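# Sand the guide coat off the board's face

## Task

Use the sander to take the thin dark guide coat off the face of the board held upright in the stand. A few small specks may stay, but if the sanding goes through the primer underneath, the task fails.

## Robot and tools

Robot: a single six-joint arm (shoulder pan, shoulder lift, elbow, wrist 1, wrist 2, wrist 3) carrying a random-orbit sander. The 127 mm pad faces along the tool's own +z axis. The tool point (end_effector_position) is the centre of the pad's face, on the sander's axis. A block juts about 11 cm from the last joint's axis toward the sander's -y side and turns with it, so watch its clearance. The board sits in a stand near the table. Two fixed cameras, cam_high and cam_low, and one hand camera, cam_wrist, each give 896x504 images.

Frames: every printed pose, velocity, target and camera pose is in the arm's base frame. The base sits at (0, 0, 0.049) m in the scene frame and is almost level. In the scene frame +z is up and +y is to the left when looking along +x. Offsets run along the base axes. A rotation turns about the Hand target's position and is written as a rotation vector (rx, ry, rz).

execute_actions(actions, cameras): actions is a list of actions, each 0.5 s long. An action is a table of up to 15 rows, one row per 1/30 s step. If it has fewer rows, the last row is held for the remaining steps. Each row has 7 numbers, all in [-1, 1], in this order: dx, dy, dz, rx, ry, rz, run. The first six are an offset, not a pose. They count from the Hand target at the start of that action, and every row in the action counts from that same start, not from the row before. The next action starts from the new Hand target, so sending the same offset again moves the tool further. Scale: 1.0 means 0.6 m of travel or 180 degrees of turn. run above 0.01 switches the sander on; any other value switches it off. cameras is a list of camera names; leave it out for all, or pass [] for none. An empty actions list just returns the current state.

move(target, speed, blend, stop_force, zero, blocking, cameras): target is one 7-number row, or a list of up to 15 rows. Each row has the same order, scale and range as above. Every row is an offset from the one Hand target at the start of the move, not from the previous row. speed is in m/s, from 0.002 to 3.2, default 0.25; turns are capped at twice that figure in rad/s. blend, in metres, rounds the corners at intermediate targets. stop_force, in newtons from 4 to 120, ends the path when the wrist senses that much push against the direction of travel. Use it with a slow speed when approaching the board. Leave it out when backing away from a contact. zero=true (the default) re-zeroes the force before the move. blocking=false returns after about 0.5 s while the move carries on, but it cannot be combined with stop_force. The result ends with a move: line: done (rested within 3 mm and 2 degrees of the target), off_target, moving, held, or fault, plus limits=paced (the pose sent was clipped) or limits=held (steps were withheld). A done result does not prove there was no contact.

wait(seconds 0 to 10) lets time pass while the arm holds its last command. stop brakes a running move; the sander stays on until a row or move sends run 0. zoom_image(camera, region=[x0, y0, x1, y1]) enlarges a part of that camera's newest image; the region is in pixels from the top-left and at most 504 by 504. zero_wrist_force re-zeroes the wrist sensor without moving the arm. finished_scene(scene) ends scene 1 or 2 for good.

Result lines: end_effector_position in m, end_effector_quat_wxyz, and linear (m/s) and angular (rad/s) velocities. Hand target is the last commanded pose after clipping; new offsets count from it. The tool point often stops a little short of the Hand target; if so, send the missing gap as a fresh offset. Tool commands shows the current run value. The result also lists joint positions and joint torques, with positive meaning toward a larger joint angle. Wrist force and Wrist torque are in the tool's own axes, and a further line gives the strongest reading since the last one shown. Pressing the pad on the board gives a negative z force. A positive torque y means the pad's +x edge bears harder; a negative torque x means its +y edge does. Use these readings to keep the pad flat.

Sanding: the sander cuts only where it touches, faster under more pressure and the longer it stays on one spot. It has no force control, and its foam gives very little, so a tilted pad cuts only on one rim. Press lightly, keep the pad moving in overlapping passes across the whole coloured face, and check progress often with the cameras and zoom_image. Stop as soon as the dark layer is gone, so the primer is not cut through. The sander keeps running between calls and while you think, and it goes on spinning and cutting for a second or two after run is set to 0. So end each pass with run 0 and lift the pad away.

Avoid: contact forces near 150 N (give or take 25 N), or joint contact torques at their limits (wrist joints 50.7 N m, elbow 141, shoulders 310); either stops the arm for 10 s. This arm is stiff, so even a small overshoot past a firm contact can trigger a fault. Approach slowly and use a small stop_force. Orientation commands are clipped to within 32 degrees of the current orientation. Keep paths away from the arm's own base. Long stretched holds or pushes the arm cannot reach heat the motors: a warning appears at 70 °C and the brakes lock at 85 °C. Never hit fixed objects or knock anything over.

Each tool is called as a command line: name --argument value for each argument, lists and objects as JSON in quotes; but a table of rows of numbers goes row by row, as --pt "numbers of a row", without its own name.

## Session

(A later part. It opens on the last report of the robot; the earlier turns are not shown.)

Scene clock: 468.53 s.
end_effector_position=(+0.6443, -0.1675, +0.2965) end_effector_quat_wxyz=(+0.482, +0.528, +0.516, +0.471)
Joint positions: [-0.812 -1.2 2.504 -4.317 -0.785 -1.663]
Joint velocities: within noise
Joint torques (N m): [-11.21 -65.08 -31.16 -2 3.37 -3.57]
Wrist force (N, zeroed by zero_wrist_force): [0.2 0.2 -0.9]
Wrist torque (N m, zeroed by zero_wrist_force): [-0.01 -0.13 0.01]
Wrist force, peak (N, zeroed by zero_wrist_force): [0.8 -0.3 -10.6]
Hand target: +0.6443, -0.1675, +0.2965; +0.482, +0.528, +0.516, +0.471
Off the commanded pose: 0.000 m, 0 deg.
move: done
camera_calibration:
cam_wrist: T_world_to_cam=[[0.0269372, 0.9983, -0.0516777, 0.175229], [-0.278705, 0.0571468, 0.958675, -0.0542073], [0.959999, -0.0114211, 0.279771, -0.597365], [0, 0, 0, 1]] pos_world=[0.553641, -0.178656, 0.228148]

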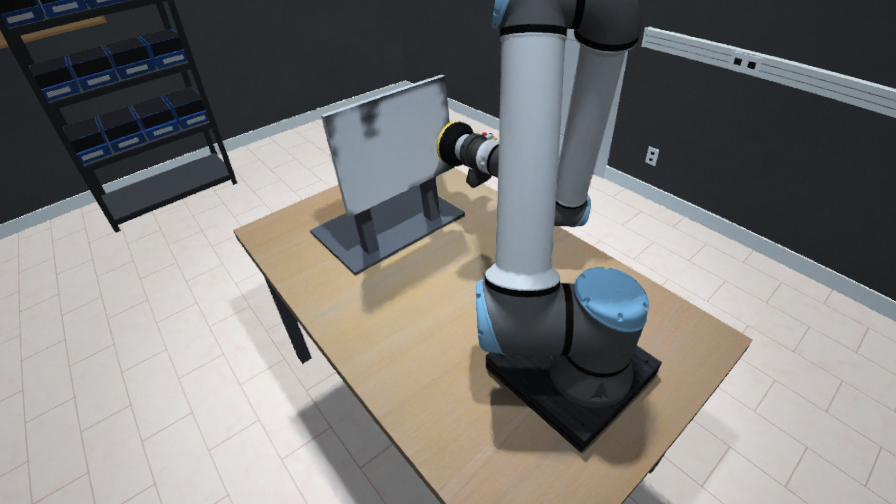

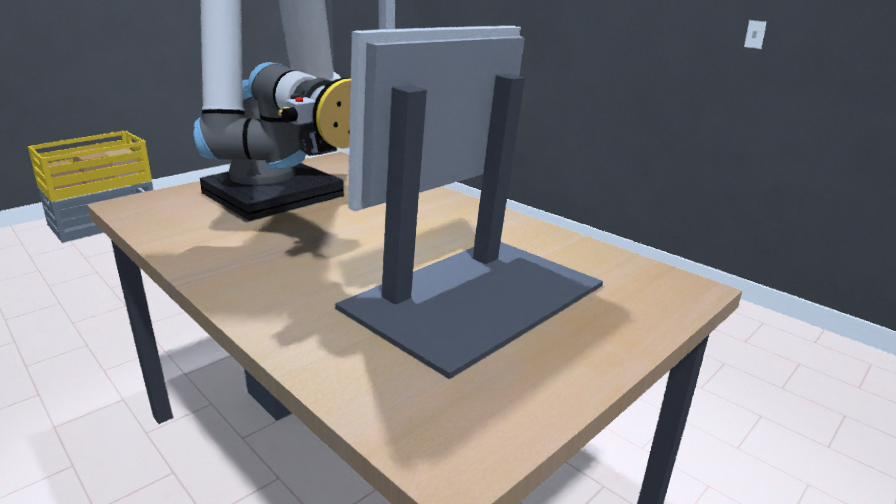

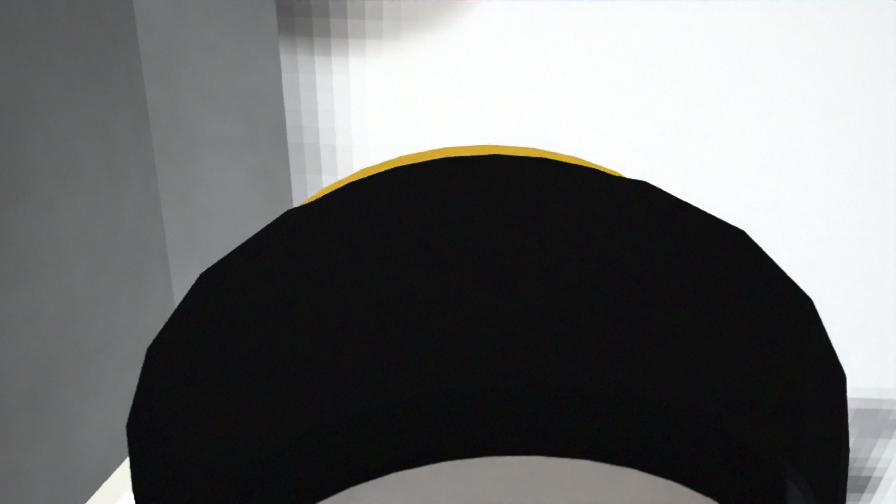

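move --target '[0.1567, 0.3018, 0.1448, 0, 0, 0, 0]' --speed 0.12 --cameras '[]'

zero_wrist_force

move --target '[0.0198, -0.0003, -0.0018, 0, 0, 0, 1]' --speed 0.02 --cameras '[]'

move --pt "0.0058 0.0010 0.0663 0 0 0 1" --pt "0.0100 0.1977 0.0635 0 0 0 1" --speed 0.03 --cameras '[]'

move --target '[-0.0370,-0.0060,-0.4150,0,0,0,1]' --speed 0.045 --cameras '[]'

move --target '[-0.0127,-0.5933,0.0087,0,0,0,1]' --speed 0.045 --cameras '[]'

move --target '[0.0370,0.0060,0.4150,0,0,0,1]' --speed 0.04 --cameras '[]'

move --target '[0.0098,0.4633,-0.0067,0,0,0,1]' --speed 0.033 --cameras '[]'

move --pt "-0.05 0.001 0.004 0 0 0 1" --pt "-0.2 -0.4 -0.2 0 0 0 0" --speed '[0.06,0.15]'

zoom_image --camera "cam_high" --region '[310, 70, 470, 230]'

Scene clock: 490.10 s.
end_effector_position=(+0.7382, +0.0135, +0.3833) end_effector_quat_wxyz=(+0.482, +0.528, +0.516, +0.471)
Joint positions: [-0.326 -1.328 2.353 -4.071 -1.269 -1.6]
Joint velocities: within noise
Joint torques (N m): [16.53 -67.94 -46.55 -1.76 -3.92 3.15]
Wrist force (N, zeroed by zero_wrist_force): [0.1 0.0 -0.7]
Wrist torque (N m, zeroed by zero_wrist_force): [0.01 -0.04 0.00]
Wrist force, peak (N, zeroed by zero_wrist_force): [-1.6 -0.8 -1.1]
Hand target: +0.7383, +0.0136, +0.3833; +0.482, +0.528, +0.516, +0.471
Off the commanded pose: 0.000 m, 0 deg.
move: done
No camera images: "cameras" was empty.

Wrist force sensor zeroed.

Scene clock: 491.07 s.
end_effector_position=(+0.7499, +0.0134, +0.3823) end_effector_quat_wxyz=(+0.482, +0.528, +0.516, +0.471)
Joint positions: [-0.318 -1.311 2.331 -4.066 -1.277 -1.599]
Joint velocities: within noise
Joint torques (N m): [12.49 -39.28 -48.36 -2.08 -2.69 2.5]
Wrist force (N, zeroed by zero_wrist_force): [0.3 -0.7 -4.1]
Wrist torque (N m, zeroed by zero_wrist_force): [-0.18 -0.01 -0.05]
Wrist force, peak (N, zeroed by zero_wrist_force): [0.3 -0.7 -4.1]
Hand target: +0.7502, +0.0134, +0.3823; +0.482, +0.528, +0.516, +0.471
Off the commanded pose: 0.000 m, 0 deg.
move: done
No camera images: "cameras" was empty.

Scene clock: 496.80 s.
end_effector_position=(+0.7562, +0.1319, +0.4204) end_effector_quat_wxyz=(+0.482, +0.528, +0.516, +0.471)
Joint positions: [-0.073 -1.347 2.266 -3.969 -1.52 -1.576]
Joint velocities: within noise
Joint torques (N m): [13.57 -36.41 -53.14 -2.33 -2.68 3.37]
Wrist force (N, zeroed by zero_wrist_force): [-0.2 -0.6 -6.6]
Wrist torque (N m, zeroed by zero_wrist_force): [-0.02 -0.07 -0.05]
Wrist force, peak (N, zeroed by zero_wrist_force): [0.1 -0.4 -17.2]
Hand target: +0.7562, +0.1320, +0.4204; +0.482, +0.528, +0.516, +0.471
Off the commanded pose: 0.000 m, 0 deg.
move: done
No camera images: "cameras" was empty.

Scene clock: 502.87 s.
end_effector_position=(+0.7340, +0.1284, +0.1716) end_effector_quat_wxyz=(+0.482, +0.528, +0.516, +0.471)
Joint positions: [-0.084 -0.857 2.326 -4.52 -1.51 -1.577]
Joint velocities: within noise
Joint torques (N m): [-13.66 -56.76 -27.54 -5.91 2.57 -3.28]
Wrist force (N, zeroed by zero_wrist_force): [0.7 -0.5 -7.2]
Wrist torque (N m, zeroed by zero_wrist_force): [-0.19 -0.20 -0.04]
Wrist force, peak (N, zeroed by zero_wrist_force): [-0.5 0.4 -11.3]
Hand target: +0.7340, +0.1284, +0.1714; +0.482, +0.528, +0.516, +0.471
Off the commanded pose: 0.000 m, 0 deg.
move: done
No camera images: "cameras" was empty.

Scene clock: 511.23 s.
end_effector_position=(+0.7263, -0.2273, +0.1766) end_effector_quat_wxyz=(+0.482, +0.528, +0.516, +0.471)
Joint positions: [-0.775 -0.863 2.291 -4.445 -0.823 -1.656]
Joint velocities: within noise
Joint torques (N m): [-11.08 -58.32 -27.81 -1.37 2.58 -3.31]
Wrist force (N, zeroed by zero_wrist_force): [0.4 -0.1 -8.0]
Wrist torque (N m, zeroed by zero_wrist_force): [-0.16 0.03 -0.06]
Wrist force, peak (N, zeroed by zero_wrist_force): [1.0 -0.2 -12.3]
Hand target: +0.7263, -0.2275, +0.1766; +0.482, +0.528, +0.516, +0.471
Off the commanded pose: 0.000 m, 0 deg.
move: done
No camera images: "cameras" was empty.

Scene clock: 517.97 s.
end_effector_position=(+0.7485, -0.2239, +0.4254) end_effector_quat_wxyz=(+0.482, +0.528, +0.516, +0.471)
Joint positions: [-0.74 -1.334 2.231 -3.919 -0.857 -1.65]
Joint velocities: within noise
Joint torques (N m): [15.81 -70.32 -52.66 -0.63 -2.47 -1.19]
Wrist force (N, zeroed by zero_wrist_force): [-0.4 -0.9 -8.2]
Wrist torque (N m, zeroed by zero_wrist_force): [-0.03 0.21 -0.04]
Wrist force, peak (N, zeroed by zero_wrist_force): [0.3 -0.1 -10.6]
Hand target: +0.7485, -0.2239, +0.4256; +0.482, +0.528, +0.516, +0.471
Off the commanded pose: 0.000 m, 0 deg.
move: done
No camera images: "cameras" was empty.

Scene clock: 526.87 s.
end_effector_position=(+0.7544, +0.0538, +0.4216) end_effector_quat_wxyz=(+0.482, +0.528, +0.516, +0.471)
Joint positions: [-0.233 -1.372 2.297 -3.973 -1.361 -1.591]
Joint velocities: within noise
Joint torques (N m): [16.51 -36.88 -53.13 -5.6 -2.42 3.06]
Wrist force (N, zeroed by zero_wrist_force): [0.1 0.0 -6.7]
Wrist torque (N m, zeroed by zero_wrist_force): [0.00 0.04 -0.09]
Wrist force, peak (N, zeroed by zero_wrist_force): [-1.0 -0.8 -11.3]
Hand target: +0.7544, +0.0540, +0.4216; +0.482, +0.528, +0.516, +0.471
Off the commanded pose: 0.000 m, 0 deg.
move: done
No camera images: "cameras" was empty.

Scene clock: 530.50 s.
end_effector_position=(+0.6344, -0.1860, +0.3016) end_effector_quat_wxyz=(+0.482, +0.528, +0.516, +0.471)
Joint positions: [-0.863 -1.216 2.508 -4.298 -0.735 -1.672]
Joint velocities: within noise
Joint torques (N m): [-11.29 -36.93 -31.58 -5.5 3.53 -4]
Wrist force (N, zeroed by zero_wrist_force): [0.2 0.1 -0.6]
Wrist torque (N m, zeroed by zero_wrist_force): [-0.03 -0.05 0.04]
Wrist force, peak (N, zeroed by zero_wrist_force): [0.4 -0.2 -6.5]
Hand target: +0.6344, -0.1860, +0.3016; +0.482, +0.528, +0.516, +0.471
Off the commanded pose: 0.000 m, 0 deg.
move: done
camera_calibration:
cam_wrist: T_world_to_cam=[[0.0269375, 0.9983, -0.0516788, 0.194228], [-0.278705, 0.0571479, 0.958675, -0.0607982], [0.959999, -0.0114211, 0.279771, -0.589499], [0, 0, 0, 1]] pos_world=[0.543741, -0.197156, 0.233248]

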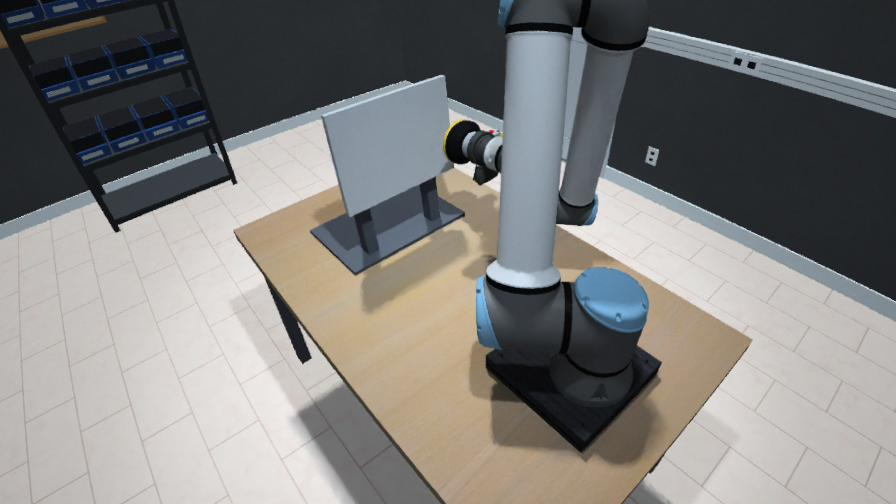

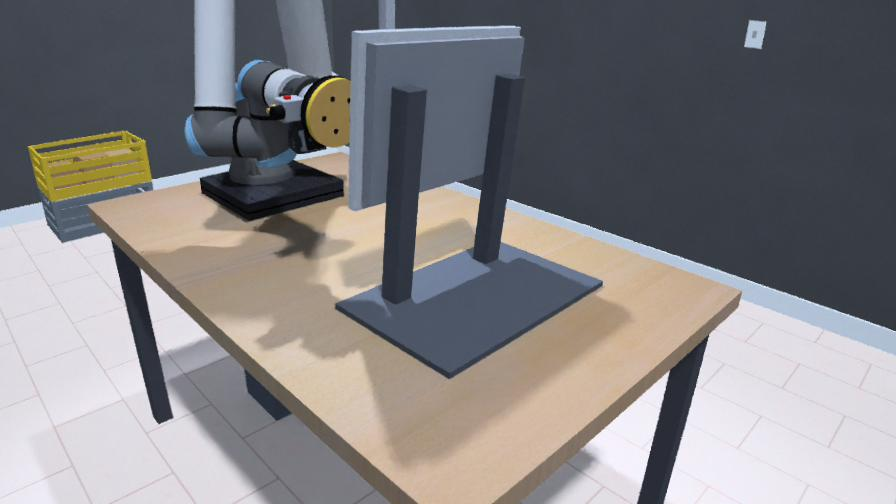

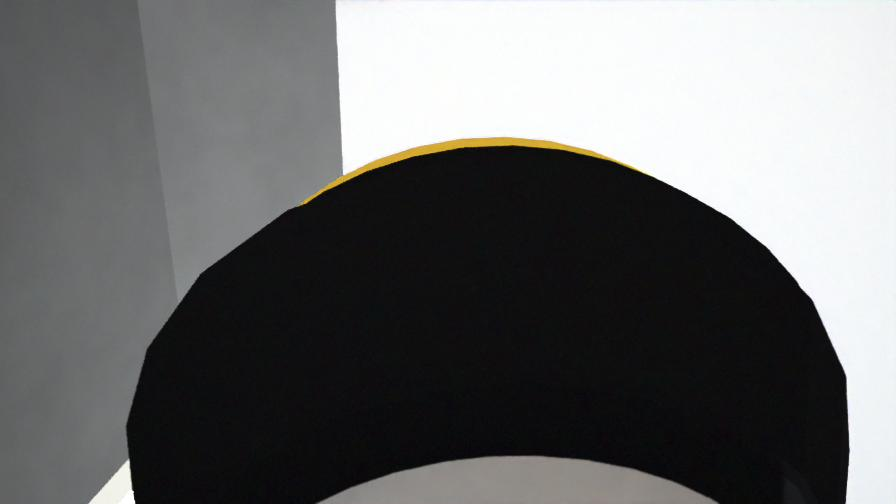

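Scaled by 3.150 from the camera's 896x504 image, which has a finer 1280x720 frame.

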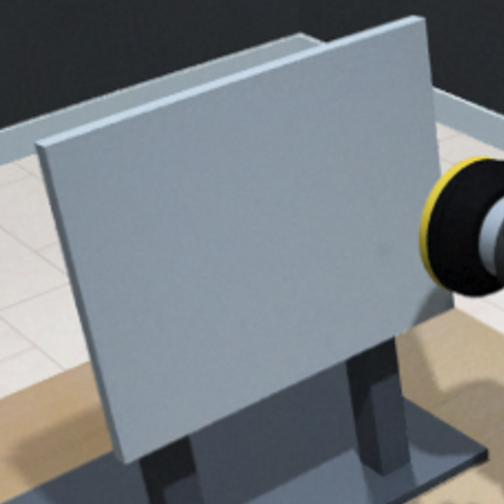

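move --target '[-0.05,-0.15,0.25,0,0,0,0]' --speed 0.15

zoom_image --camera "cam_high" --region '[390, 70, 470, 190]'

zoom_image --camera "cam_high" --region '[315, 100, 405, 225]'

Scene clock: 535.30 s.
end_effector_position=(+0.6044, -0.2759, +0.4515) end_effector_quat_wxyz=(+0.482, +0.528, +0.516, +0.471)
Joint positions: [-1.055 -1.539 2.408 -3.835 -0.545 -1.722]
Joint velocities: within noise
Joint torques (N m): [-12.84 -52.79 -52.37 -0.17 4.38 -3.76]
Wrist force (N, zeroed by zero_wrist_force): [0.3 0.0 0.5]
Wrist torque (N m, zeroed by zero_wrist_force): [0.00 -0.07 0.04]
Wrist force, peak (N, zeroed by zero_wrist_force): [1.0 -1.5 0.5]
Hand target: +0.6044, -0.2760, +0.4516; +0.482, +0.528, +0.516, +0.471
Off the commanded pose: 0.000 m, 0 deg.
move: done
camera_calibration:
cam_wrist: T_world_to_cam=[[0.0269433, 0.9983, -0.0516741, 0.292525], [-0.278824, 0.0571465, 0.95864, -0.207654], [0.959964, -0.011421, 0.27989, -0.603691], [0, 0, 0, 1]] pos_world=[0.513742, -0.287056, 0.383148]

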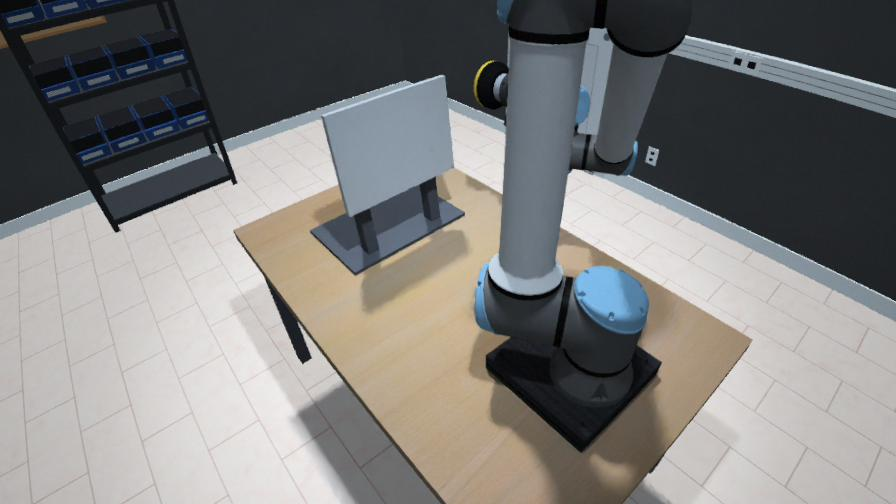

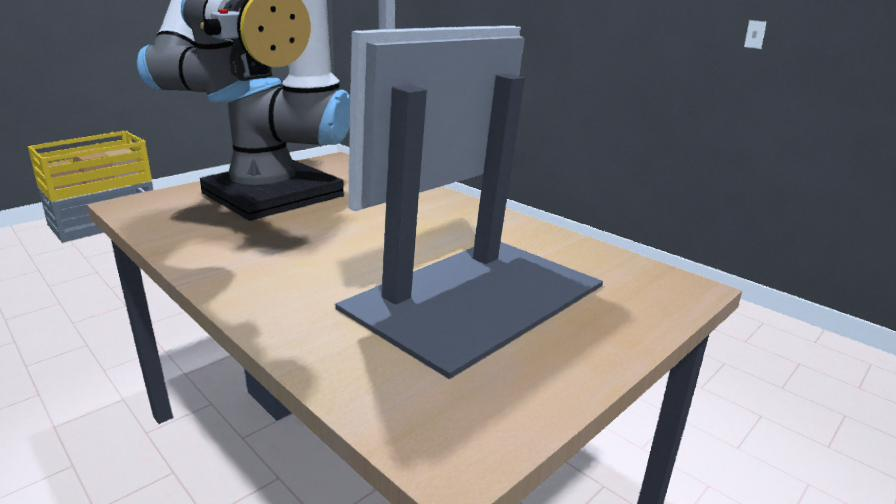

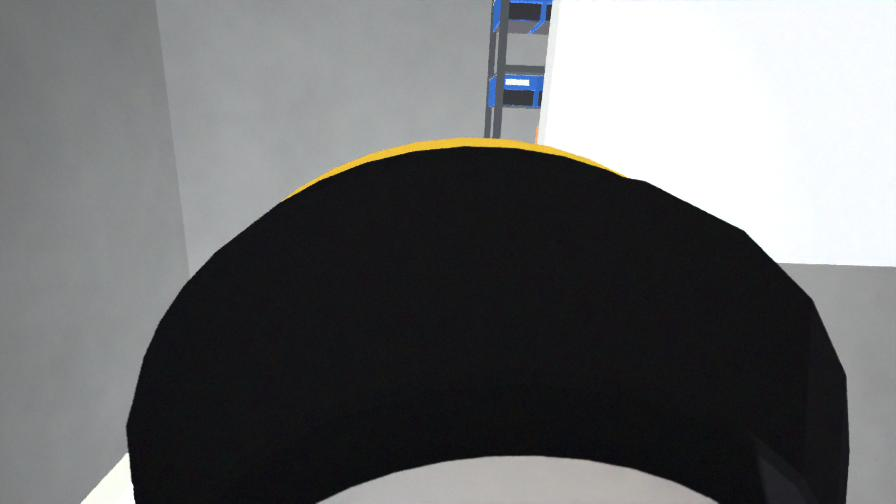

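Scaled by 4.200 from the camera's 896x504 image, which has a finer 1280x720 frame.

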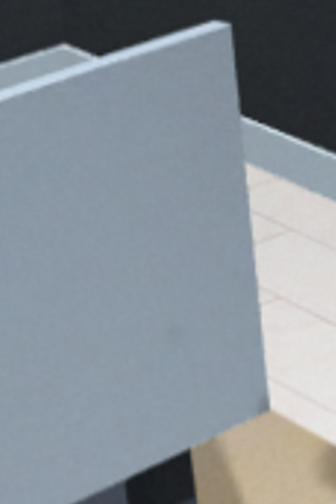

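Scaled by 4.032 from the camera's 896x504 image, which has a finer 1280x720 frame.

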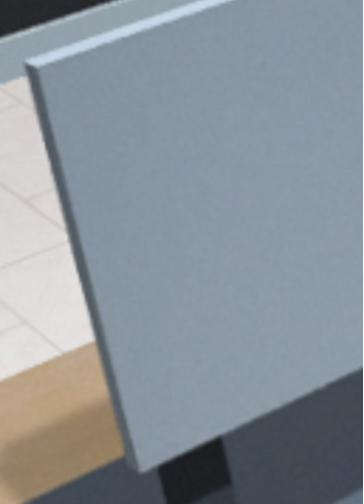

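finished_scene --scene 1

The scene is finished: the task was done.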